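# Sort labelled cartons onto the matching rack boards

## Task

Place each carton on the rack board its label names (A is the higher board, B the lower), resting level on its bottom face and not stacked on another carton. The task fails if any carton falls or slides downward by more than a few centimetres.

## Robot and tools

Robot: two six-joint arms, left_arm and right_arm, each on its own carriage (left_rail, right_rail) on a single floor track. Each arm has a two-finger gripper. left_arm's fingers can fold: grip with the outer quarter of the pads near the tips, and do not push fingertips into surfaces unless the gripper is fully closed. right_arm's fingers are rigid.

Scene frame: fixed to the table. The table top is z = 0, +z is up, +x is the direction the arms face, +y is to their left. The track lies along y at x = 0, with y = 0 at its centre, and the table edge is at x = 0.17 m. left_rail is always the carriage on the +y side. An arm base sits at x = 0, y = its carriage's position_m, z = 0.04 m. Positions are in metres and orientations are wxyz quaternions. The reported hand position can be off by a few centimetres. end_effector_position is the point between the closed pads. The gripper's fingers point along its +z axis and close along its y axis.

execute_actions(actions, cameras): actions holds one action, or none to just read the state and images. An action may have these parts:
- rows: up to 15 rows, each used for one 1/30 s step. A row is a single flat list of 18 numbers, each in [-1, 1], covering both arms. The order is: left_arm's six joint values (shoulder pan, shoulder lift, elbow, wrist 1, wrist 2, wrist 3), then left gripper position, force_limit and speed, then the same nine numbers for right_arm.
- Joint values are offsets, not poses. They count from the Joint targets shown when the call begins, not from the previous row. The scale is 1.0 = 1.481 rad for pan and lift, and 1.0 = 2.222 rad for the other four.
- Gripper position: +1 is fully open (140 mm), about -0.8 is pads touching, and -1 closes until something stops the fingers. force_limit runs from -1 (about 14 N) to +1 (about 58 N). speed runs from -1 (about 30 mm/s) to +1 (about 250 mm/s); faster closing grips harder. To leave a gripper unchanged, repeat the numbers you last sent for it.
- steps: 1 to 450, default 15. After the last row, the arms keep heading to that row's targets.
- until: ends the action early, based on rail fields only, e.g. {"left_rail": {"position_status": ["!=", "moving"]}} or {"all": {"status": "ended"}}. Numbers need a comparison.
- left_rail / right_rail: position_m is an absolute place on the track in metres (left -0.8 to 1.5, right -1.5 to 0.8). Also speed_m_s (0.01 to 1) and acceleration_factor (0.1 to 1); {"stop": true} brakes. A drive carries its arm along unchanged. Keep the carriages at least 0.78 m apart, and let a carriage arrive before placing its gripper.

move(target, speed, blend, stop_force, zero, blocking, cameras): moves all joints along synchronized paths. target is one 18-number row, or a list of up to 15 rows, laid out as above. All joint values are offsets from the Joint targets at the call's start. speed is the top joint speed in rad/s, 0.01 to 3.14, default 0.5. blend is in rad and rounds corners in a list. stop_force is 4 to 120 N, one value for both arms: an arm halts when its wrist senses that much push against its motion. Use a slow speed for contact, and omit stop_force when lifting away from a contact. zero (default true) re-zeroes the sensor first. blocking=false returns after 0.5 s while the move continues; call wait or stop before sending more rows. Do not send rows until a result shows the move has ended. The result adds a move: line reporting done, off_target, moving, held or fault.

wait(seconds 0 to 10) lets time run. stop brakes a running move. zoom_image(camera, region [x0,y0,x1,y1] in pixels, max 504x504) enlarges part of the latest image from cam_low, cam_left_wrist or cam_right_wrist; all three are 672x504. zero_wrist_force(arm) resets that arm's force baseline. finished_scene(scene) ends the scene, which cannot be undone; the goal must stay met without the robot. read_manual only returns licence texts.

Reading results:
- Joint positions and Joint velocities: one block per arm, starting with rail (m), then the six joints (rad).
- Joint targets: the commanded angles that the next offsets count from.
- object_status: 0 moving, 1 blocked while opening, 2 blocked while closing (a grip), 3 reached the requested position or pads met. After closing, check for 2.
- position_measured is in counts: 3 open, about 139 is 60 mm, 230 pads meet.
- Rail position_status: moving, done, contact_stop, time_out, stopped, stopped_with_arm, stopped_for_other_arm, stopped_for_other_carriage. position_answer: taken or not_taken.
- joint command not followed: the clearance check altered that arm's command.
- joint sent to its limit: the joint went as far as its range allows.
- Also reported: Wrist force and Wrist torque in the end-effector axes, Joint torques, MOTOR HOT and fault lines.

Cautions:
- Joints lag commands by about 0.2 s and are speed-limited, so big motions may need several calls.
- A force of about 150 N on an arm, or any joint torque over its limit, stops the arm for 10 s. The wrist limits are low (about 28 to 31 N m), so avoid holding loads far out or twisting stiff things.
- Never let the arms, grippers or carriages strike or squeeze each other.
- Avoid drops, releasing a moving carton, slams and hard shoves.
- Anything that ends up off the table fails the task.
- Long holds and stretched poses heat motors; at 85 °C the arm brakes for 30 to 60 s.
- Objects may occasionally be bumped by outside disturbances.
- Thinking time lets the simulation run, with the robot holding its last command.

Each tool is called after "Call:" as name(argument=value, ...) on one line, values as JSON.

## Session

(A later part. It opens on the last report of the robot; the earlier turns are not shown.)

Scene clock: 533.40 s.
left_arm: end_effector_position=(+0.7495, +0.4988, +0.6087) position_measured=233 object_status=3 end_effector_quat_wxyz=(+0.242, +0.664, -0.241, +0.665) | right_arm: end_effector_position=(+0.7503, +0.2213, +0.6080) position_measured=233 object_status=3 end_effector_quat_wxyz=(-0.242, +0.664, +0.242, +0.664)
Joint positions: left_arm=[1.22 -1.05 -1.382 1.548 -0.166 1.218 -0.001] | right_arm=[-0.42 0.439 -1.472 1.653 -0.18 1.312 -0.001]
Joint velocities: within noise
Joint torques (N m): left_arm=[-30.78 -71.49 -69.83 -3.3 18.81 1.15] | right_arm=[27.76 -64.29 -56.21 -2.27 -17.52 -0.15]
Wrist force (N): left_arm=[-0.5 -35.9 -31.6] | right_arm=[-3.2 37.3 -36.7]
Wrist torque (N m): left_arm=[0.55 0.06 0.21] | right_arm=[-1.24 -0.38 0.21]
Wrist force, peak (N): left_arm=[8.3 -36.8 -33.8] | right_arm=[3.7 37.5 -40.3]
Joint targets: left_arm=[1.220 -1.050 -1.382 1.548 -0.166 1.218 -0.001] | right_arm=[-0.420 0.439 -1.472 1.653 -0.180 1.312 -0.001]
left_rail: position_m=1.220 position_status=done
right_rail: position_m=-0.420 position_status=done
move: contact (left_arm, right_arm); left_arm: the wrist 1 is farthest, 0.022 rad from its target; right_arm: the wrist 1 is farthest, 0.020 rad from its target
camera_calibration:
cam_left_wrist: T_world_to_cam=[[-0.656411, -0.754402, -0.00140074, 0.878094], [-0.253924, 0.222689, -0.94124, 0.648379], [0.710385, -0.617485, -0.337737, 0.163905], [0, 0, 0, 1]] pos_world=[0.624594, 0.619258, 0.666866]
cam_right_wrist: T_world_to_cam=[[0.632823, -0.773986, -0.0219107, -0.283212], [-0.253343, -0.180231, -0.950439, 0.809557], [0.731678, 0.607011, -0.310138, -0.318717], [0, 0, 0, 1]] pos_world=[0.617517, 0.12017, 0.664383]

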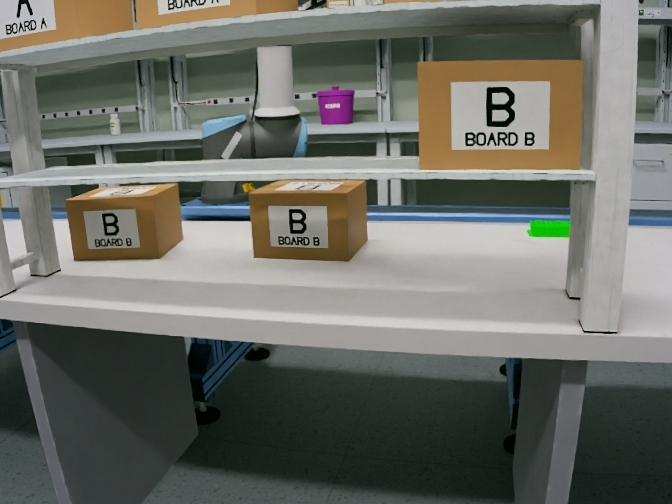

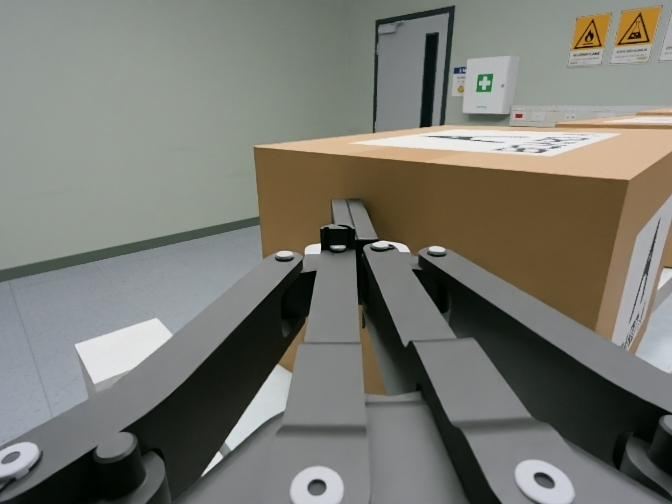

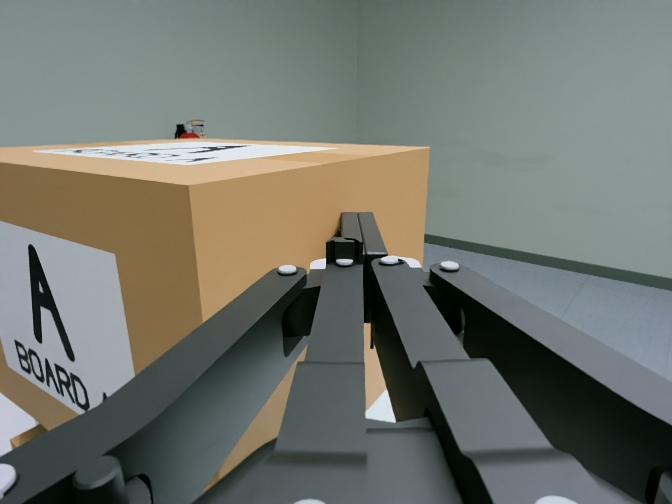

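Call:
move(target=[[-0.0723,-0.182,0.1283,-0.007,-0.0482,0,-1,1,0,-0.06,-0.1883,0.1194,0.0062,-0.04,0,-1,1,0],[-0.3338,-0.0992,0.3014,-0.2353,-0.3399,0,-1,1,0,0.0972,-0.1256,0.3105,-0.2268,0.0648,0,-1,1,0]], speed=0.4, cameras=["cam_left_wrist","cam_right_wrist"])

Call:
execute_actions(actions=[{"right_rail":{"position_m":-1.3},"steps":200,"until":{"right_rail":{"position_status":["!=","moving"]}}}], cameras=[])

Call:
execute_actions(actions=[{"left_rail":{"position_m":0.3},"steps":200,"until":{"left_rail":{"position_status":["!=","moving"]}}}])

Scene clock: 554.60 s.
left_arm: end_effector_position=(+0.4947, +0.6133, +0.3502) position_measured=233 object_status=3 end_effector_quat_wxyz=(+0.154, +0.690, -0.153, +0.690) | right_arm: end_effector_position=(+0.4900, +0.1587, +0.3500) position_measured=233 object_status=3 end_effector_quat_wxyz=(-0.242, +0.664, +0.242, +0.665)
Joint positions: left_arm=[1.22 -1.545 -1.529 2.217 -0.689 0.463 -0.001] | right_arm=[-0.42 0.583 -1.658 2.342 -0.684 1.456 -0.001]
Joint velocities: within noise
Joint torques (N m): left_arm=[-14.45 -22.78 -27.92 -4.14 -2.7 0.95] | right_arm=[10.01 -19.43 -26.74 -7.54 3.64 -0.15]
Wrist force (N): left_arm=[-0.7 0.4 0.1] | right_arm=[-1.8 -1.7 -3.3]
Wrist torque (N m): left_arm=[-0.19 0.03 0.30] | right_arm=[-0.59 -0.09 0.09]
Wrist force, peak (N): left_arm=[0.3 -36.1 -31.5] | right_arm=[-3.2 37.5 -36.9]
Joint targets: left_arm=[1.220 -1.545 -1.529 2.217 -0.689 0.463 -0.001] | right_arm=[-0.420 0.583 -1.658 2.343 -0.684 1.456 -0.001]
left_rail: position_m=1.220 position_status=done
right_rail: position_m=-0.420 position_status=done
move: done
camera_calibration:
cam_left_wrist: T_world_to_cam=[[-0.439864, -0.898064, -0.00104063, 0.777761], [-0.303061, 0.149527, -0.941167, 0.384003], [0.845384, -0.41367, -0.33794, 0.136549], [0, 0, 0, 1]] pos_world=[0.343049, 0.697546, 0.408366]
cam_right_wrist: T_world_to_cam=[[0.632841, -0.773974, -0.0218512, -0.172624], [-0.253233, -0.180222, -0.95047, 0.48709], [0.731701, 0.60703, -0.310047, -0.170325], [0, 0, 0, 1]] pos_world=[0.357217, 0.0575698, 0.406383]
Images, in order (width x height): cam_left_wrist 672x504, cam_right_wrist 672x504.

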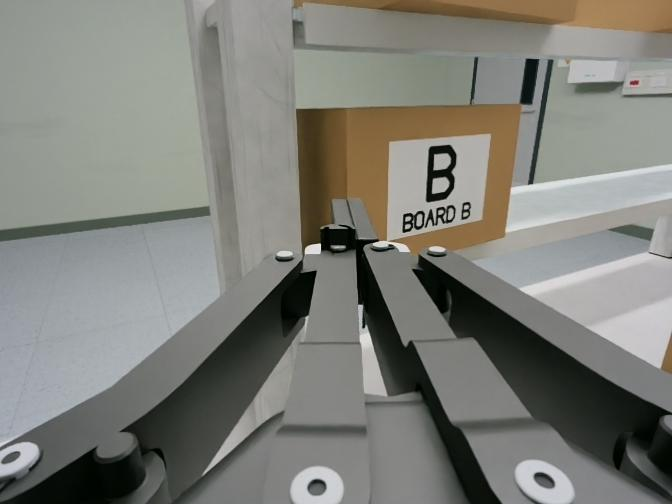

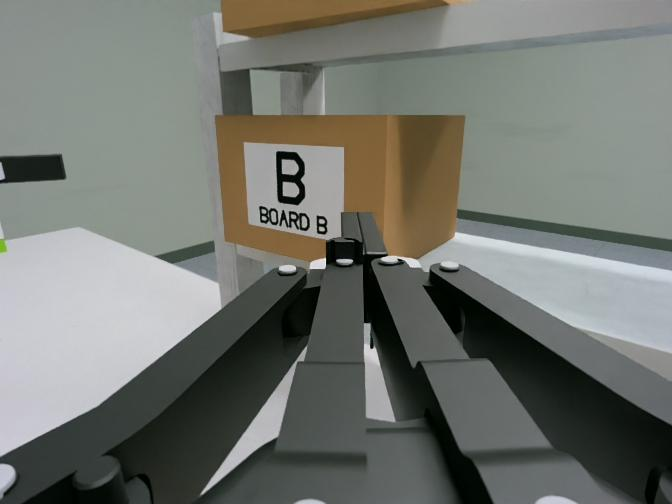

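Scene clock: 557.17 s.
left_arm: end_effector_position=(+0.4947, +0.6133, +0.3501) position_measured=233 object_status=3 end_effector_quat_wxyz=(+0.154, +0.690, -0.153, +0.690) | right_arm: end_effector_position=(+0.4900, -0.7212, +0.3499) position_measured=233 object_status=3 end_effector_quat_wxyz=(-0.242, +0.664, +0.242, +0.664) end_effector_velocity=(+0.001, -0.003, +0.001) end_effector_angular_velocity=(+0.003, +0.001, -0.003)
Joint positions: left_arm=[1.22 -1.545 -1.529 2.217 -0.689 0.463 -0.001] | right_arm=[-1.3 0.583 -1.658 2.343 -0.684 1.456 -0.001]
Joint velocities: left_arm=[within noise] | right_arm=[-0.001 -0.002 -0.001 0 0 0.001 0.003]
Joint torques (N m): left_arm=[-15.99 -20.65 -32.84 -2.98 -2.08 1.16] | right_arm=[6.38 -32.53 -36.74 -4.95 1.37 -0.11]
Wrist force (N): left_arm=[-0.9 0.0 0.1] | right_arm=[-1.7 -1.5 -3.4]
Wrist torque (N m): left_arm=[-0.28 0.06 0.30] | right_arm=[-0.55 -0.11 0.09]
Wrist force, peak (N): left_arm=[-1.2 0.3 0.2] | right_arm=[-1.8 -0.8 -4.4]
Joint targets: left_arm=[1.220 -1.545 -1.529 2.217 -0.689 0.463 -0.001] | right_arm=[-1.300 0.583 -1.658 2.343 -0.684 1.456 -0.001]
Tool commands: left_gripper/position=-1.0 left_gripper/force_limit=+1.0 left_gripper/speed=+0.0 right_gripper/position=-1.0 right_gripper/force_limit=+1.0 right_gripper/speed=+0.0
left_rail: position_m=1.220 position_status=done
right_rail: position_m=-1.300 position_status=done
No camera images: "cameras" was empty.

Scene clock: 559.80 s.
left_arm: end_effector_position=(+0.4947, -0.3066, +0.3501) position_measured=233 object_status=3 end_effector_quat_wxyz=(+0.154, +0.690, -0.153, +0.690) end_effector_velocity=(+0.001, +0.000, +0.000) end_effector_angular_velocity=(-0.002, +0.000, +0.002) | right_arm: end_effector_position=(+0.4900, -0.7213, +0.3499) position_measured=233 object_status=3 end_effector_quat_wxyz=(-0.242, +0.664, +0.242, +0.665)
Joint positions: left_arm=[0.3 -1.545 -1.529 2.217 -0.689 0.463 -0.001] | right_arm=[-1.3 0.583 -1.658 2.343 -0.684 1.456 -0.001]
Joint velocities: left_arm=[-0.001 0.001 -0.001 0 -0.001 -0.001 0] | right_arm=[within noise]
Joint torques (N m): left_arm=[5.78 -49.38 -44.84 -2.02 -0.87 1.1] | right_arm=[1.05 -41.17 -41.57 -2.88 -2.22 -0.42]
Wrist force (N): left_arm=[-0.8 0.2 -0.1] | right_arm=[-1.6 -1.7 -3.4]
Wrist torque (N m): left_arm=[-0.25 0.03 0.30] | right_arm=[-0.58 -0.13 0.09]
Wrist force, peak (N): left_arm=[-0.5 -1.8 -0.7] | right_arm=[-1.9 -1.6 -3.6]
Joint targets: left_arm=[0.300 -1.545 -1.529 2.217 -0.689 0.463 -0.001] | right_arm=[-1.300 0.583 -1.658 2.343 -0.684 1.456 -0.001]
Tool commands: left_gripper/position=-1.0 left_gripper/force_limit=+1.0 left_gripper/speed=+0.0 right_gripper/position=-1.0 right_gripper/force_limit=+1.0 right_gripper/speed=+0.0
left_rail: position_m=0.300 position_status=done
right_rail: position_m=-1.300 position_status=done
camera_calibration:
cam_left_wrist: T_world_to_cam=[[-0.439751, -0.898119, -0.00108683, -0.0484441], [-0.303047, 0.149522, -0.941172, 0.521425], [0.845447, -0.413552, -0.337925, -0.243937], [0, 0, 0, 1]] pos_world=[0.342949, -0.222354, 0.408266]
cam_right_wrist: T_world_to_cam=[[0.632841, -0.773974, -0.0218512, -0.85366], [-0.253233, -0.180222, -0.95047, 0.328374], [0.731701, 0.60703, -0.310047, 0.363904], [0, 0, 0, 1]] pos_world=[0.357117, -0.82243, 0.406283]

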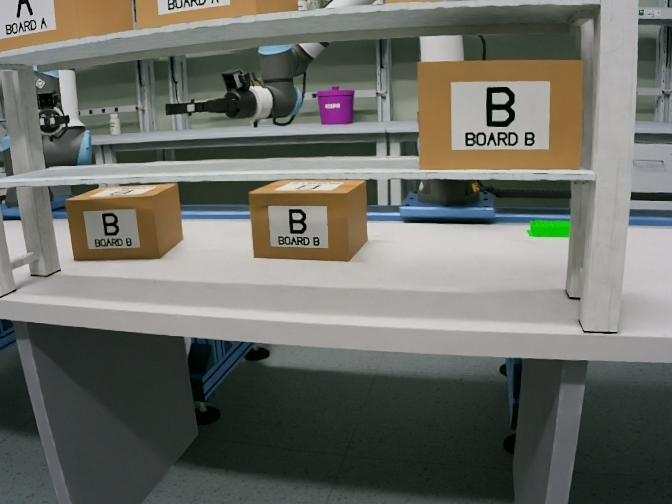

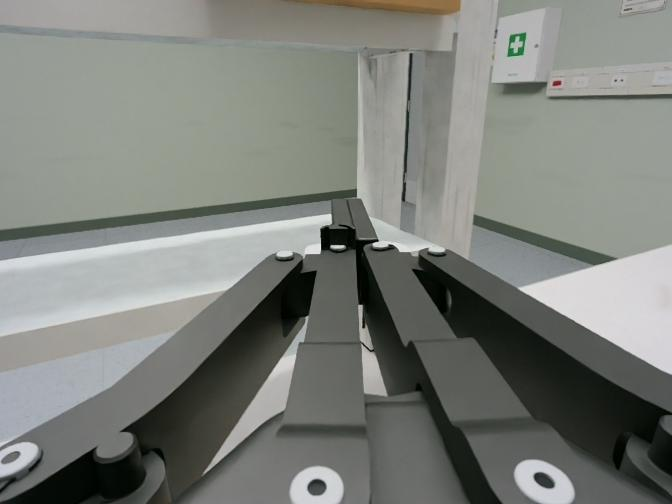

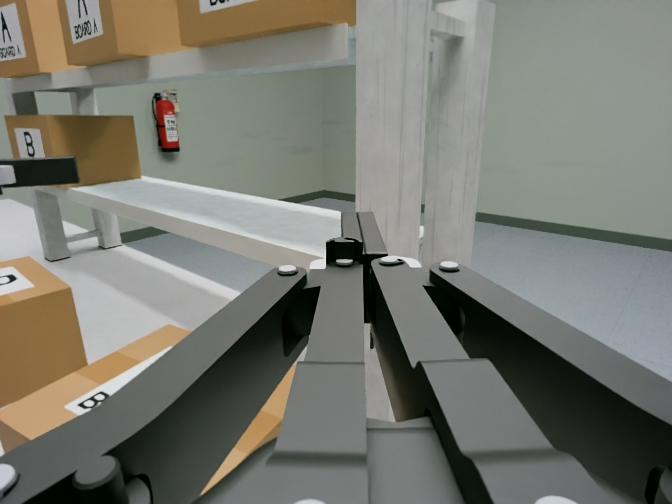

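Call:
move(target=[-0.0364,0.2711,0.0644,-0.2447,-0.0243,0,-1,1,0,0.0735,0.3561,0.0113,-0.2491,0.049,0,-1,1,0], speed=0.4, cameras=["cam_left_wrist","cam_right_wrist"])

Call:
move(target=[0.0063,0.036,-0.0557,0.0317,0.0042,0,-1,1,0,0.0658,0.0294,-0.0459,0.0264,0.0439,0,-1,1,0], speed=0.06, stop_force=14)

Scene clock: 580.73 s.
left_arm: end_effector_position=(+0.4699, -0.3012, +0.1151) position_measured=233 object_status=3 end_effector_quat_wxyz=(+0.153, +0.690, -0.153, +0.690) | right_arm: end_effector_position=(+0.4950, -0.6608, +0.1156) position_measured=233 object_status=3 end_effector_quat_wxyz=(-0.242, +0.664, +0.242, +0.665)
Joint positions: left_arm=[0.3 -1.599 -1.128 2.36 -1.232 0.409 -0.001] | right_arm=[-1.3 0.692 -1.131 2.368 -1.238 1.565 -0.001]
Joint velocities: within noise
Joint torques (N m): left_arm=[-15.57 -37.39 -6.37 -4.55 -2.75 1.63] | right_arm=[9.75 -44.46 -7.62 -7.36 3.57 -0.4]
Wrist force (N): left_arm=[-1.0 0.3 0.3] | right_arm=[-1.4 -1.6 -3.4]
Wrist torque (N m): left_arm=[-0.21 0.08 0.29] | right_arm=[-0.62 -0.17 0.08]
Wrist force, peak (N): left_arm=[-2.4 0.3 0.2] | right_arm=[-3.6 -1.5 -4.0]
Joint targets: left_arm=[0.300 -1.599 -1.127 2.360 -1.232 0.409 -0.001] | right_arm=[-1.300 0.692 -1.131 2.368 -1.238 1.565 -0.001]
left_rail: position_m=0.300 position_status=done
right_rail: position_m=-1.300 position_status=done
move: done
camera_calibration:
cam_left_wrist: T_world_to_cam=[[-0.439671, -0.898157, -0.0018852, -0.0546047], [-0.303094, 0.150348, -0.941026, 0.29222], [0.845472, -0.413171, -0.33833, -0.300053], [0, 0, 0, 1]] pos_world=[0.318249, -0.216951, 0.173367]
cam_right_wrist: T_world_to_cam=[[0.632816, -0.773994, -0.0218562, -0.815204], [-0.252565, -0.17965, -0.950756, 0.117984], [0.731953, 0.607174, -0.309169, 0.250773], [0, 0, 0, 1]] pos_world=[0.362119, -0.762029, 0.171888]
Images, in order (width x height): cam_left_wrist 672x504, cam_right_wrist 672x504.

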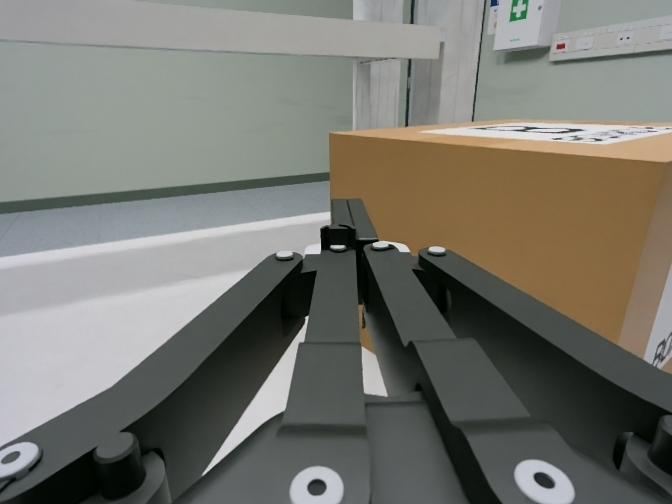

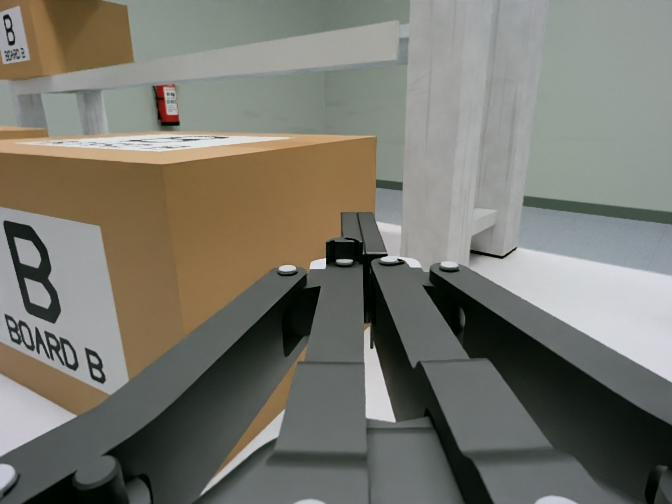

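Scene clock: 583.50 s.
left_arm: end_effector_position=(+0.4720, -0.3491, +0.1148) position_measured=233 object_status=3 end_effector_quat_wxyz=(+0.153, +0.690, -0.153, +0.690) | right_arm: end_effector_position=(+0.4936, -0.6171, +0.1153) position_measured=233 object_status=3 end_effector_quat_wxyz=(-0.242, +0.664, +0.242, +0.665)
Joint positions: left_arm=[0.3 -1.592 -1.088 2.269 -1.181 0.416 -0.001] | right_arm=[-1.3 0.764 -1.099 2.293 -1.195 1.636 -0.001]
Joint velocities: within noise
Joint torques (N m): left_arm=[-21.6 -84.83 -13.86 -4.59 2.75 1.44] | right_arm=[-8.53 -74.21 -9.9 -6.51 -5.89 -0.17]
Wrist force (N): left_arm=[-1.0 -6.0 0.0] | right_arm=[-0.7 5.8 -3.0]
Wrist torque (N m): left_arm=[0.02 0.02 0.30] | right_arm=[-0.78 0.04 0.14]
Wrist force, peak (N): left_arm=[7.1 -20.6 -16.8] | right_arm=[4.1 16.8 -23.3]
Joint targets: left_arm=[0.300 -1.592 -1.088 2.269 -1.181 0.416 -0.001] | right_arm=[-1.300 0.764 -1.099 2.293 -1.195 1.636 -0.001]
left_rail: position_m=0.300 position_status=done
right_rail: position_m=-1.300 position_status=done
move: contact (left_arm, right_arm); left_arm: the elbow is farthest, 0.033 rad from its target; right_arm: the elbow is farthest, 0.027 rad from its target
camera_calibration:
cam_left_wrist: T_world_to_cam=[[-0.439699, -0.898143, -0.0019697, -0.09681], [-0.303134, 0.150467, -0.940994, 0.299799], [0.845443, -0.413157, -0.338418, -0.32165], [0, 0, 0, 1]] pos_world=[0.320249, -0.264951, 0.173067]
cam_right_wrist: T_world_to_cam=[[0.632743, -0.774052, -0.0218802, -0.780499], [-0.252751, -0.179736, -0.95069, 0.125231], [0.731951, 0.607073, -0.309369, 0.225], [0, 0, 0, 1]] pos_world=[0.360819, -0.71823, 0.171587]

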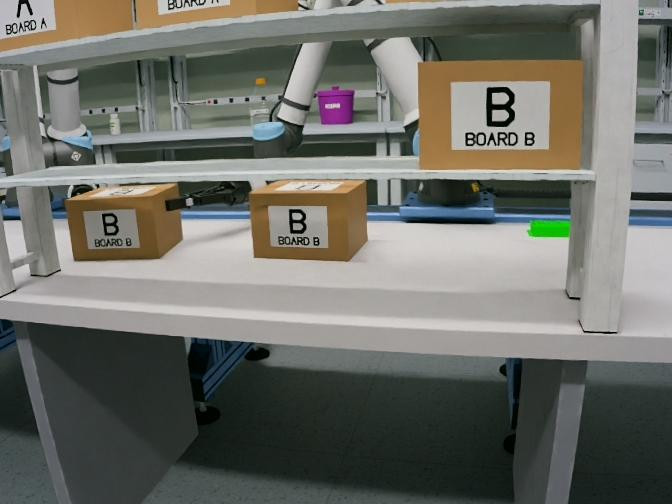

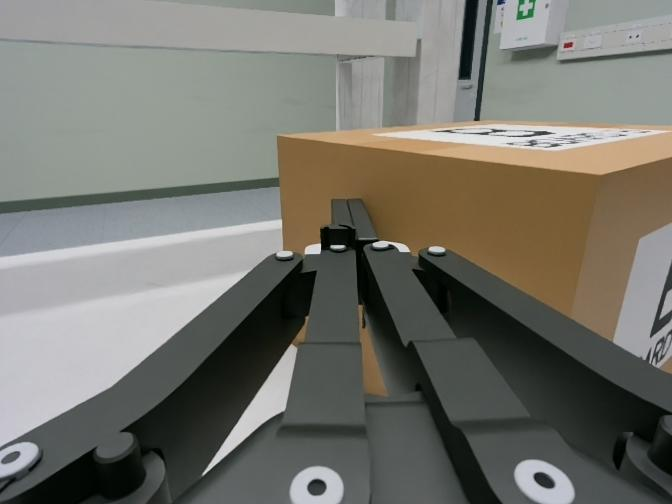

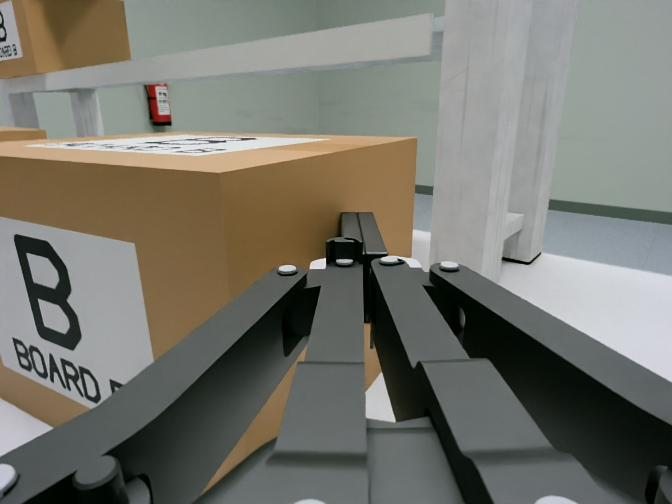

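Call:
move(target=[0.0002,0.0013,-0.0021,0.0012,0.0002,0,-1,1,0,0.0026,0.0012,-0.0018,0.0011,0.0018,0,-1,1,0], speed=0.02, cameras=[])

Scene clock: 587.80 s.
left_arm: end_effector_position=(+0.4722, -0.3514, +0.1149) position_measured=233 object_status=3 end_effector_quat_wxyz=(+0.153, +0.690, -0.153, +0.690) | right_arm: end_effector_position=(+0.4935, -0.6149, +0.1152) position_measured=233 object_status=3 end_effector_quat_wxyz=(-0.242, +0.664, +0.242, +0.665)
Joint positions: left_arm=[0.3 -1.592 -1.086 2.265 -1.178 0.416 -0.001] | right_arm=[-1.3 0.767 -1.097 2.289 -1.192 1.64 -0.001]
Joint velocities: within noise
Joint torques (N m): left_arm=[0.31 -42.69 -58.05 -0.51 19.1 1.09] | right_arm=[28.24 -44.61 -40.82 0.03 -4.56 -0.31]
Wrist force (N): left_arm=[7.4 -35.0 -30.5] | right_arm=[9.1 31.9 -38.7]
Wrist torque (N m): left_arm=[0.61 0.45 0.22] | right_arm=[-1.29 0.30 0.24]
Wrist force, peak (N): left_arm=[7.4 -35.0 -30.5] | right_arm=[9.1 31.9 -38.7]
Joint targets: left_arm=[0.300 -1.592 -1.086 2.265 -1.178 0.416 -0.001] | right_arm=[-1.300 0.768 -1.097 2.289 -1.192 1.640 -0.001]
left_rail: position_m=0.300 position_status=done
right_rail: position_m=-1.300 position_status=done
move: done
No camera images: "cameras" was empty.

Call:
move(target=[[0,-0.0581,-0.0027,0.0414,0,0,-1,1,0,0,-0.0593,-0.0027,0.0422,0,0,-1,1,0],[0,-0.112,-0.0087,0.0833,0,0,-1,1,0,0,-0.1145,-0.0087,0.085,0,0,-1,1,0],[0,-0.1621,-0.0177,0.1257,0,0,-1,1,0,0,-0.166,-0.0179,0.1285,0,0,-1,1,0],[0,-0.2079,-0.0297,0.1683,0,0,-1,1,0,0,-0.213,-0.0302,0.1721,0,0,-1,1,0],[0,-0.2489,-0.0446,0.2104,0,0,-1,1,0,0,-0.2548,-0.0452,0.215,0,0,-1,1,0],[0,-0.285,-0.0621,0.2521,0,0,-1,1,0,0,-0.2914,-0.0631,0.2573,0,0,-1,1,0],[0.0415,-0.3224,-0.0363,0.2512,0.0277,0,-1,1,0,0.0178,-0.235,-0.105,0.2616,0.0119,0,-1,1,0],[0.0904,-0.3553,-0.0146,0.2514,0.0603,0,-1,1,0,0.0332,-0.1806,-0.1488,0.2692,0.0221,0,-1,1,0],[0.1477,-0.3837,0.0031,0.2527,0.0984,0,-1,1,0,0.0461,-0.1279,-0.1946,0.2798,0.0307,0,-1,1,0],[0.2138,-0.4076,0.0166,0.2551,0.1425,0,-1,1,0,0.0566,-0.0771,-0.2424,0.2938,0.0377,0,-1,1,0]], speed=0.15, blend=0.012)

Scene clock: 638.03 s.
left_arm: end_effector_position=(+0.5902, -0.1714, +0.3810) position_measured=233 object_status=3 end_effector_quat_wxyz=(+0.153, +0.690, -0.153, +0.690) | right_arm: end_effector_position=(+0.5952, -0.4352, +0.3812) position_measured=233 object_status=3 end_effector_quat_wxyz=(-0.242, +0.664, +0.242, +0.665)
Joint positions: left_arm=[0.3 -1.275 -1.69 2.301 -0.611 0.733 -0.001] | right_arm=[-1.3 0.851 -1.211 1.75 -0.539 1.724 -0.001]
Joint velocities: within noise
Joint torques (N m): left_arm=[-9.28 -50.93 -56.33 -3.69 20.03 1.84] | right_arm=[34.98 -67.92 -62.66 -3.89 -3.47 -0.35]
Wrist force (N): left_arm=[-8.4 -35.3 -15.6] | right_arm=[-9.2 28.5 -28.0]
Wrist torque (N m): left_arm=[0.65 -0.49 0.32] | right_arm=[-1.32 -0.36 0.19]
Wrist force, peak (N): left_arm=[9.3 -39.7 -30.3] | right_arm=[10.1 34.7 -39.4]
Joint targets: left_arm=[0.300 -1.275 -1.690 2.302 -0.611 0.733 -0.001] | right_arm=[-1.300 0.851 -1.211 1.750 -0.539 1.724 -0.001]
left_rail: position_m=0.300 position_status=done
right_rail: position_m=-1.300 position_status=done
move: done
camera_calibration:
cam_left_wrist: T_world_to_cam=[[-0.439771, -0.898108, -0.00179744, 0.115379], [-0.303207, 0.150353, -0.940989, 0.559419], [0.84538, -0.413274, -0.338434, -0.258095], [0, 0, 0, 1]] pos_world=[0.438549, -0.0871516, 0.439267]
cam_right_wrist: T_world_to_cam=[[0.632671, -0.774111, -0.0219042, -0.69809], [-0.252936, -0.179823, -0.950625, 0.436472], [0.73195, 0.606973, -0.309569, 0.122607], [0, 0, 0, 1]] pos_world=[0.462318, -0.53633, 0.437586]

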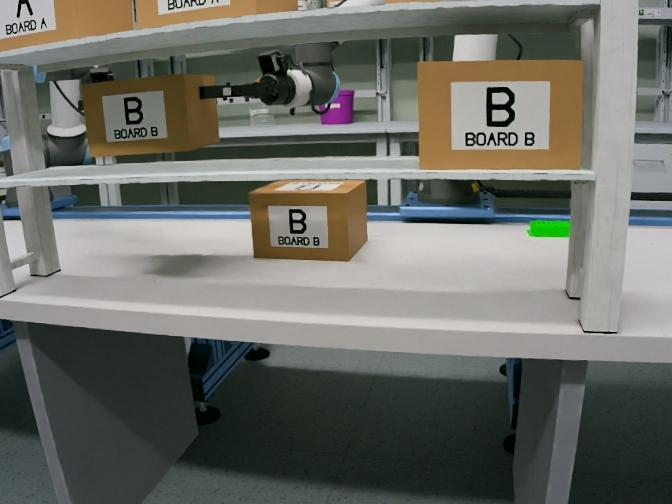

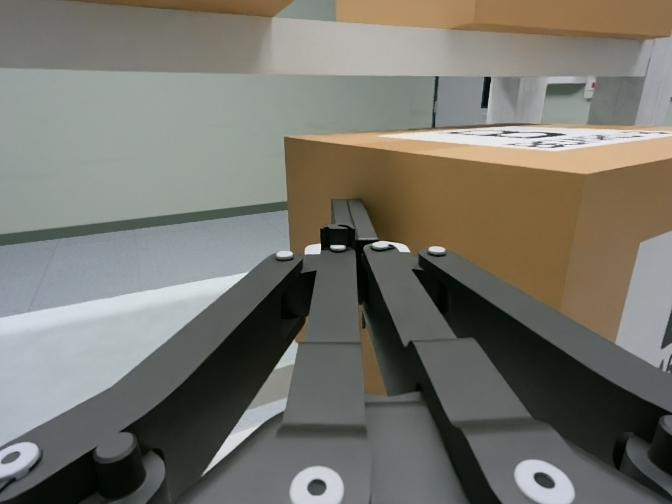

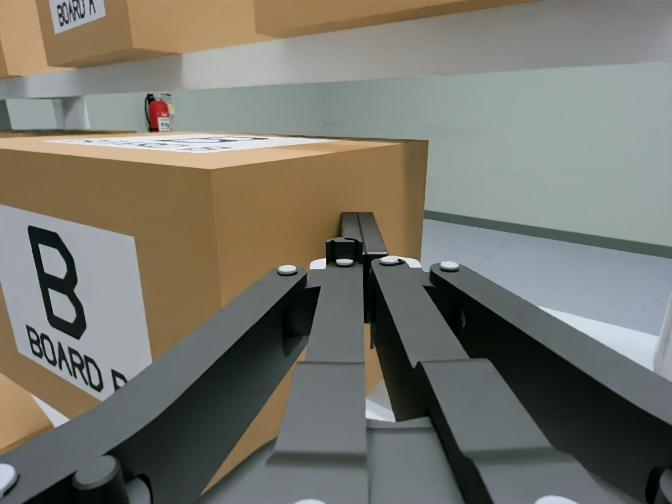

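Call:
move(target=[[0.06,0.0338,-0.0198,-0.0027,0.04,0,-1,1,0,-0.0269,0.0184,-0.0177,0.0055,-0.018,0,-1,1,0],[0.1145,0.0679,-0.0412,-0.0041,0.0763,0,-1,1,0,-0.0523,0.0382,-0.0374,0.0119,-0.0349,0,-1,1,0],[0.1637,0.102,-0.0642,-0.0038,0.1091,0,-1,1,0,-0.0762,0.0596,-0.0589,0.0192,-0.0508,0,-1,1,0],[0.2076,0.1365,-0.0888,-0.0022,0.1383,0,-1,1,0,-0.0984,0.0824,-0.0824,0.0275,-0.0656,0,-1,1,0]], speed=0.12, blend=0.012, cameras=["cam_low","cam_right_wrist"])

Call:
move(target=[0,0.0232,0.012,-0.0274,0,0,-1,1,0,0,0.0159,0.0102,-0.0208,0,0,-1,1,0], speed=0.025, stop_force=10, cameras=["cam_low"])

Scene clock: 652.90 s.
left_arm: end_effector_position=(+0.7452, -0.1711, +0.3810) position_measured=233 object_status=3 end_effector_quat_wxyz=(+0.153, +0.690, -0.153, +0.690) | right_arm: end_effector_position=(+0.7502, -0.4352, +0.3811) position_measured=233 object_status=3 end_effector_quat_wxyz=(-0.242, +0.664, +0.242, +0.665)
Joint positions: left_arm=[0.3 -0.968 -1.488 2.104 -0.616 1.04 -0.001] | right_arm=[-1.3 0.706 -1.089 1.567 -0.478 1.578 -0.001]
Joint velocities: within noise
Joint torques (N m): left_arm=[-12.43 -34.69 -76.31 -3.36 18 1.48] | right_arm=[13.41 -81.44 -62.57 -2.9 -16.3 -0.41]
Wrist force (N): left_arm=[-9.1 -31.9 -14.3] | right_arm=[-8.9 25.8 -25.1]
Wrist torque (N m): left_arm=[0.58 -0.33 0.33] | right_arm=[-1.26 -0.38 0.16]
Wrist force, peak (N): left_arm=[-9.1 -39.9 -17.6] | right_arm=[-10.6 32.8 -31.0]
Joint targets: left_arm=[0.300 -0.967 -1.488 2.104 -0.616 1.040 -0.001] | right_arm=[-1.300 0.706 -1.089 1.567 -0.478 1.578 -0.001]
left_rail: position_m=0.300 position_status=done
right_rail: position_m=-1.300 position_status=done
move: done
camera_calibration:
cam_right_wrist: T_world_to_cam=[[0.632688, -0.774099, -0.0218295, -0.796256], [-0.252956, -0.17994, -0.950597, 0.475545], [0.731928, 0.606953, -0.309659, 0.00909311], [0, 0, 0, 1]] pos_world=[0.617418, -0.536331, 0.437485]
Images, in order (width x height): cam_low 672x504, cam_right_wrist 672x504.

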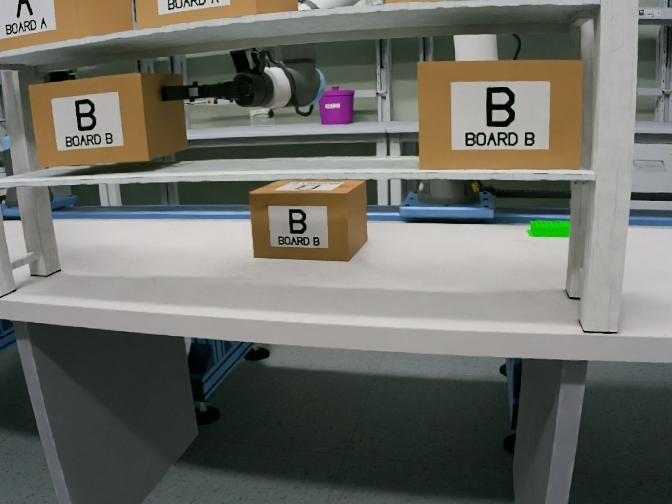

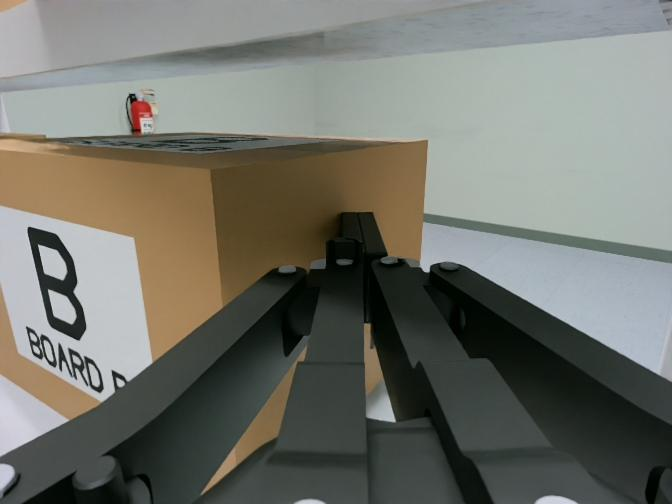

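Scene clock: 656.07 s.
left_arm: end_effector_position=(+0.7455, -0.1712, +0.3588) position_measured=233 object_status=3 end_effector_quat_wxyz=(+0.153, +0.690, -0.153, +0.690) | right_arm: end_effector_position=(+0.7505, -0.4351, +0.3590) position_measured=233 object_status=3 end_effector_quat_wxyz=(-0.242, +0.664, +0.242, +0.665)
Joint positions: left_arm=[0.3 -0.967 -1.462 2.124 -0.661 1.04 -0.001] | right_arm=[-1.3 0.706 -1.072 1.584 -0.513 1.578 -0.001]
Joint velocities: within noise
Joint torques (N m): left_arm=[-20.81 -67.9 -70.01 -3.32 18.33 1.86] | right_arm=[13.47 -94.46 -54.75 -1.67 -16.2 -0.29]
Wrist force (N): left_arm=[-2.6 -34.6 -18.6] | right_arm=[-0.4 27.9 -30.1]
Wrist torque (N m): left_arm=[0.66 -0.06 0.27] | right_arm=[-1.26 -0.09 0.22]
Wrist force, peak (N): left_arm=[4.1 -37.4 -21.1] | right_arm=[4.9 28.1 -31.6]
Joint targets: left_arm=[0.300 -0.967 -1.462 2.124 -0.661 1.040 -0.001] | right_arm=[-1.300 0.706 -1.072 1.584 -0.513 1.578 -0.001]
left_rail: position_m=0.300 position_status=done
right_rail: position_m=-1.300 position_status=done
move: contact (left_arm, right_arm); left_arm: the wrist 1 is farthest, 0.016 rad from its target; right_arm: the wrist 1 is farthest, 0.012 rad from its target
Images, in order (width x height): cam_low 672x504.

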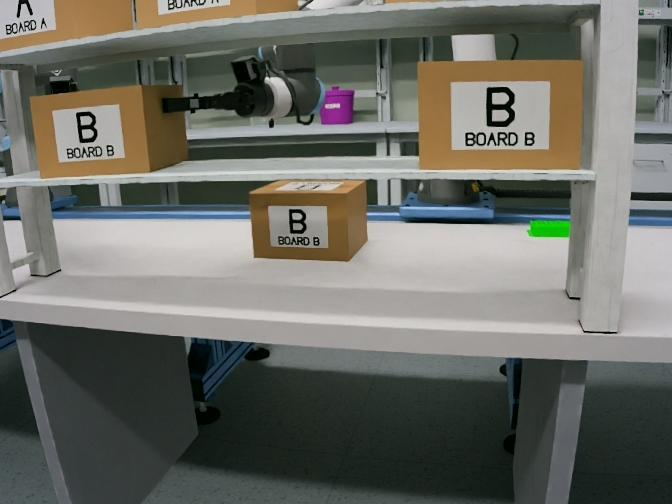

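Call:
move(target=[0,0,0,0,0,0,-1,1,0,0.0016,-0.1513,0.1491,-0.0478,0.001,0,-1,1,0], speed=0.3, cameras=[])

Call:
move(target=[-0.0477,0.0465,-0.0373,0.0063,-0.0318,0,-1,1,0,0,0,0,0,0,0,-1,1,0], speed=0.06, stop_force=25, cameras=["cam_low"])

Call:
move(target=[[-0.1457,-0.17,0.1213,-0.008,-0.0971,0,-1,1,0,0,0,0,0,0,0,-1,1,0],[-0.4057,-0.1637,0.1265,-0.0173,-0.2311,0,-1,1,0,0.0864,-0.2018,0.1659,-0.0314,0.1365,0,-1,1,0]], speed=0.45, cameras=[])

Call:
execute_actions(actions=[{"left_rail":{"position_m":0.8},"steps":200,"until":{"left_rail":{"position_status":["!=","moving"]}}}], cameras=[])

Call:
execute_actions(actions=[{"right_rail":{"position_m":-0.8},"steps":200,"until":{"right_rail":{"position_status":["!=","moving"]}}}])

Scene clock: 685.07 s.
left_arm: end_effector_position=(+0.7454, -0.1713, +0.3588) position_measured=233 object_status=3 end_effector_quat_wxyz=(+0.153, +0.690, -0.153, +0.690) | right_arm: end_effector_position=(+0.6276, -0.5378, +0.3588) position_measured=233 object_status=3 end_effector_quat_wxyz=(-0.242, +0.664, +0.242, +0.664)
Joint positions: left_arm=[0.3 -0.967 -1.462 2.124 -0.661 1.04 -0.001] | right_arm=[-1.3 0.708 -1.296 1.915 -0.619 1.581 -0.001]
Joint velocities: within noise
Joint torques (N m): left_arm=[8.38 -68.09 -32.97 -0.23 -1.91 1.97] | right_arm=[10.77 -77.1 -26.78 -7.38 3.09 -0.44]
Wrist force (N): left_arm=[-0.2 -0.2 0.0] | right_arm=[-2.9 -0.2 -3.1]
Wrist torque (N m): left_arm=[-0.22 0.01 0.29] | right_arm=[-0.23 0.16 0.11]
Wrist force, peak (N): left_arm=[-2.1 -35.0 -18.9] | right_arm=[-0.4 28.1 -30.1]
Joint targets: left_arm=[0.300 -0.967 -1.462 2.124 -0.661 1.040 -0.001] | right_arm=[-1.300 0.708 -1.296 1.915 -0.619 1.581 -0.001]
left_rail: position_m=0.300 position_status=done
right_rail: position_m=-1.300 position_status=done
move: done
No camera images: "cameras" was empty.

Scene clock: 687.47 s.
left_arm: end_effector_position=(+0.7449, -0.2414, +0.3592) position_measured=233 object_status=3 end_effector_quat_wxyz=(+0.153, +0.690, -0.153, +0.690) | right_arm: end_effector_position=(+0.6275, -0.5379, +0.3587) position_measured=233 object_status=3 end_effector_quat_wxyz=(-0.242, +0.664, +0.242, +0.664)
Joint positions: left_arm=[0.3 -1.038 -1.394 2.041 -0.647 0.97 -0.001] | right_arm=[-1.3 0.708 -1.296 1.915 -0.619 1.581 -0.001]
Joint velocities: within noise
Joint torques (N m): left_arm=[-18.03 -35.68 -54.03 0 -1.05 2.04] | right_arm=[10.25 -79.19 -32.75 -6.17 3.02 -0.34]
Wrist force (N): left_arm=[-1.5 -3.9 -2.1] | right_arm=[-2.8 -0.2 -2.7]
Wrist torque (N m): left_arm=[-0.10 0.05 0.30] | right_arm=[-0.23 0.12 0.10]
Wrist force, peak (N): left_arm=[-0.9 -4.2 -3.9] | right_arm=[-2.9 -0.2 -3.0]
Joint targets: left_arm=[0.300 -1.038 -1.394 2.041 -0.647 0.970 -0.001] | right_arm=[-1.300 0.708 -1.296 1.915 -0.619 1.581 -0.001]
left_rail: position_m=0.300 position_status=done
right_rail: position_m=-1.300 position_status=done
move: done
Images, in order (width x height): cam_low 672x504.

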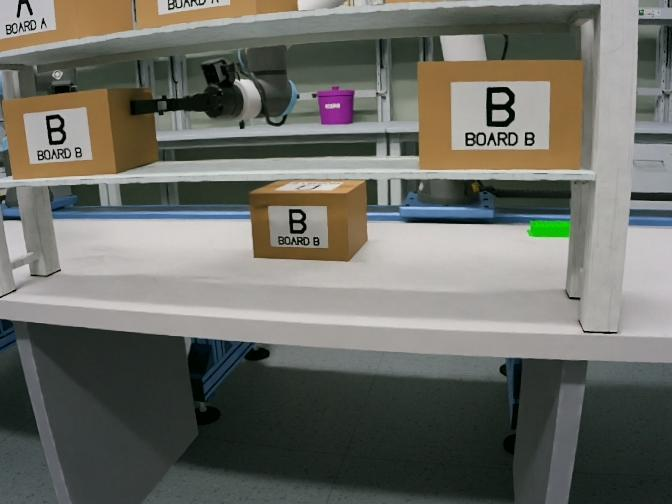

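Scene clock: 689.63 s.
left_arm: end_effector_position=(+0.4412, -0.2836, +0.3501) position_measured=233 object_status=3 end_effector_quat_wxyz=(+0.183, +0.683, -0.183, +0.683) | right_arm: end_effector_position=(+0.4519, -0.6966, +0.3500) position_measured=233 object_status=3 end_effector_quat_wxyz=(-0.183, +0.683, +0.183, +0.683)
Joint positions: left_arm=[0.3 -1.639 -1.636 2.322 -0.686 0.456 -0.001] | right_arm=[-1.3 0.836 -1.595 2.283 -0.689 1.884 -0.001]
Joint velocities: within noise
Joint torques (N m): left_arm=[-18.61 -12.45 -29.42 -4.44 -2.42 1.8] | right_arm=[10.53 -50.06 -25.59 -7.26 3.54 -0.35]
Wrist force (N): left_arm=[-0.6 0.4 0.2] | right_arm=[-3.3 -0.1 -3.3]
Wrist torque (N m): left_arm=[-0.20 -0.01 0.30] | right_arm=[-0.21 0.30 0.11]
Wrist force, peak (N): left_arm=[-1.6 -5.0 -0.9] | right_arm=[-3.5 0.3 -6.1]
Joint targets: left_arm=[0.300 -1.639 -1.636 2.322 -0.686 0.456 -0.001] | right_arm=[-1.300 0.836 -1.595 2.284 -0.689 1.884 -0.001]
left_rail: position_m=0.300 position_status=done
right_rail: position_m=-1.300 position_status=done
move: done
No camera images: "cameras" was empty.

Scene clock: 691.63 s.
left_arm: end_effector_position=(+0.4411, +0.2162, +0.3501) position_measured=233 object_status=3 end_effector_quat_wxyz=(+0.183, +0.683, -0.183, +0.683) end_effector_velocity=(-0.001, +0.000, +0.001) end_effector_angular_velocity=(-0.003, +0.000, -0.002) | right_arm: end_effector_position=(+0.4518, -0.6967, +0.3500) position_measured=233 object_status=3 end_effector_quat_wxyz=(-0.183, +0.683, +0.183, +0.683)
Joint positions: left_arm=[0.8 -1.639 -1.636 2.322 -0.686 0.456 -0.001] | right_arm=[-1.3 0.836 -1.595 2.284 -0.689 1.884 -0.001]
Joint velocities: left_arm=[0.001 -0.001 -0.001 -0.001 -0.001 0 0] | right_arm=[within noise]
Joint torques (N m): left_arm=[-10.73 -50.01 -41.77 0.48 -0.93 1.93] | right_arm=[10.98 -49.53 -29.83 -5.96 3.44 -0.37]
Wrist force (N): left_arm=[-0.5 0.3 0.2] | right_arm=[-2.8 -0.2 -3.4]
Wrist torque (N m): left_arm=[-0.22 -0.01 0.30] | right_arm=[-0.24 0.22 0.10]
Wrist force, peak (N): left_arm=[-0.7 1.8 1.0] | right_arm=[-3.3 -0.1 -3.5]
Joint targets: left_arm=[0.800 -1.639 -1.636 2.322 -0.686 0.456 -0.001] | right_arm=[-1.300 0.836 -1.595 2.284 -0.689 1.884 -0.001]
Tool commands: left_gripper/position=-1.0 left_gripper/force_limit=+1.0 left_gripper/speed=+0.0 right_gripper/position=-1.0 right_gripper/force_limit=+1.0 right_gripper/speed=+0.0
left_rail: position_m=0.800 position_status=done
right_rail: position_m=-1.300 position_status=done
No camera images: "cameras" was empty.

Scene clock: 693.63 s.
left_arm: end_effector_position=(+0.4411, +0.2163, +0.3501) position_measured=233 object_status=3 end_effector_quat_wxyz=(+0.183, +0.683, -0.183, +0.683) | right_arm: end_effector_position=(+0.4518, -0.1968, +0.3500) position_measured=233 object_status=3 end_effector_quat_wxyz=(-0.183, +0.683, +0.183, +0.683) end_effector_velocity=(+0.001, +0.000, +0.001) end_effector_angular_velocity=(+0.001, -0.001, -0.001)
Joint positions: left_arm=[0.8 -1.639 -1.636 2.322 -0.686 0.456 -0.001] | right_arm=[-0.8 0.836 -1.595 2.284 -0.689 1.884 -0.001]
Joint velocities: left_arm=[within noise] | right_arm=[0.001 -0.002 -0.002 0 0.001 0 0]
Joint torques (N m): left_arm=[-4.46 -54.23 -49.6 0.61 1.27 2.02] | right_arm=[6.25 -26.17 -32.97 -5.1 -0.81 -0.35]
Wrist force (N): left_arm=[-0.5 0.4 0.1] | right_arm=[-3.1 -0.4 -3.2]
Wrist torque (N m): left_arm=[-0.20 -0.02 0.30] | right_arm=[-0.27 0.26 0.11]
Wrist force, peak (N): left_arm=[-1.1 0.4 0.1] | right_arm=[-3.2 1.9 -5.0]
Joint targets: left_arm=[0.800 -1.639 -1.636 2.322 -0.686 0.456 -0.001] | right_arm=[-0.800 0.836 -1.595 2.284 -0.689 1.884 -0.001]
Tool commands: left_gripper/position=-1.0 left_gripper/force_limit=+1.0 left_gripper/speed=+0.0 right_gripper/position=-1.0 right_gripper/force_limit=+1.0 right_gripper/speed=+0.0
left_rail: position_m=0.800 position_status=done
right_rail: position_m=-0.800 position_status=done
camera_calibration:
cam_left_wrist: T_world_to_cam=[[-0.516274, -0.856422, -0.00184587, 0.422637], [-0.288852, 0.176156, -0.941028, 0.414956], [0.806242, -0.485295, -0.338324, 0.0505483], [0, 0, 0, 1]] pos_world=[0.297303, 0.313389, 0.408367]
cam_right_wrist: T_world_to_cam=[[0.48804, -0.87255, -0.0217456, -0.377627], [-0.280848, -0.133399, -0.950436, 0.43509], [0.826403, 0.469959, -0.310158, 0.00377014], [0, 0, 0, 1]] pos_world=[0.303376, -0.27323, 0.406483]

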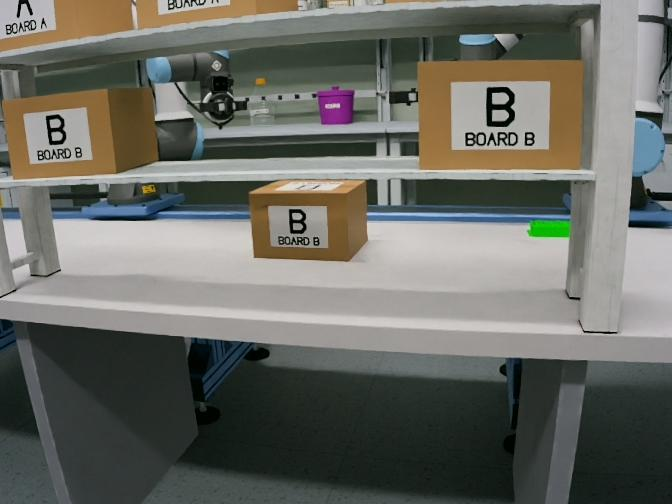

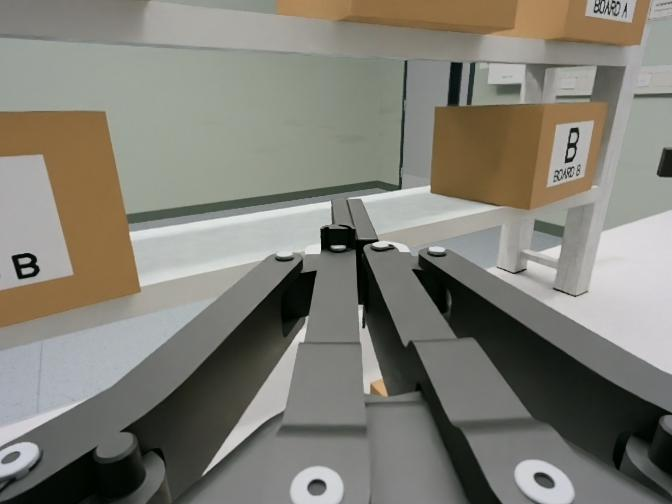

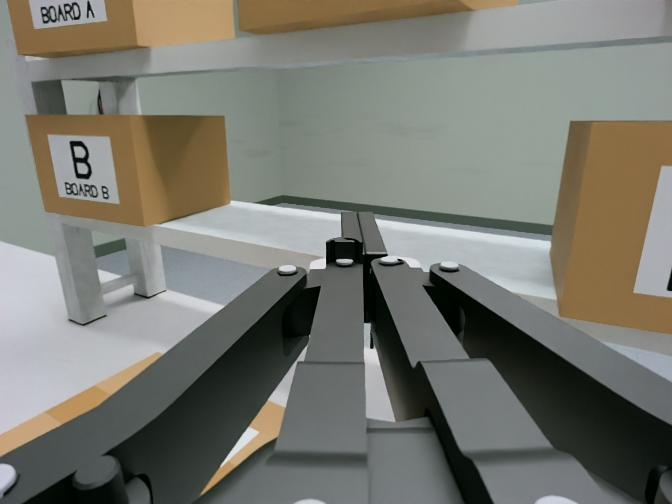

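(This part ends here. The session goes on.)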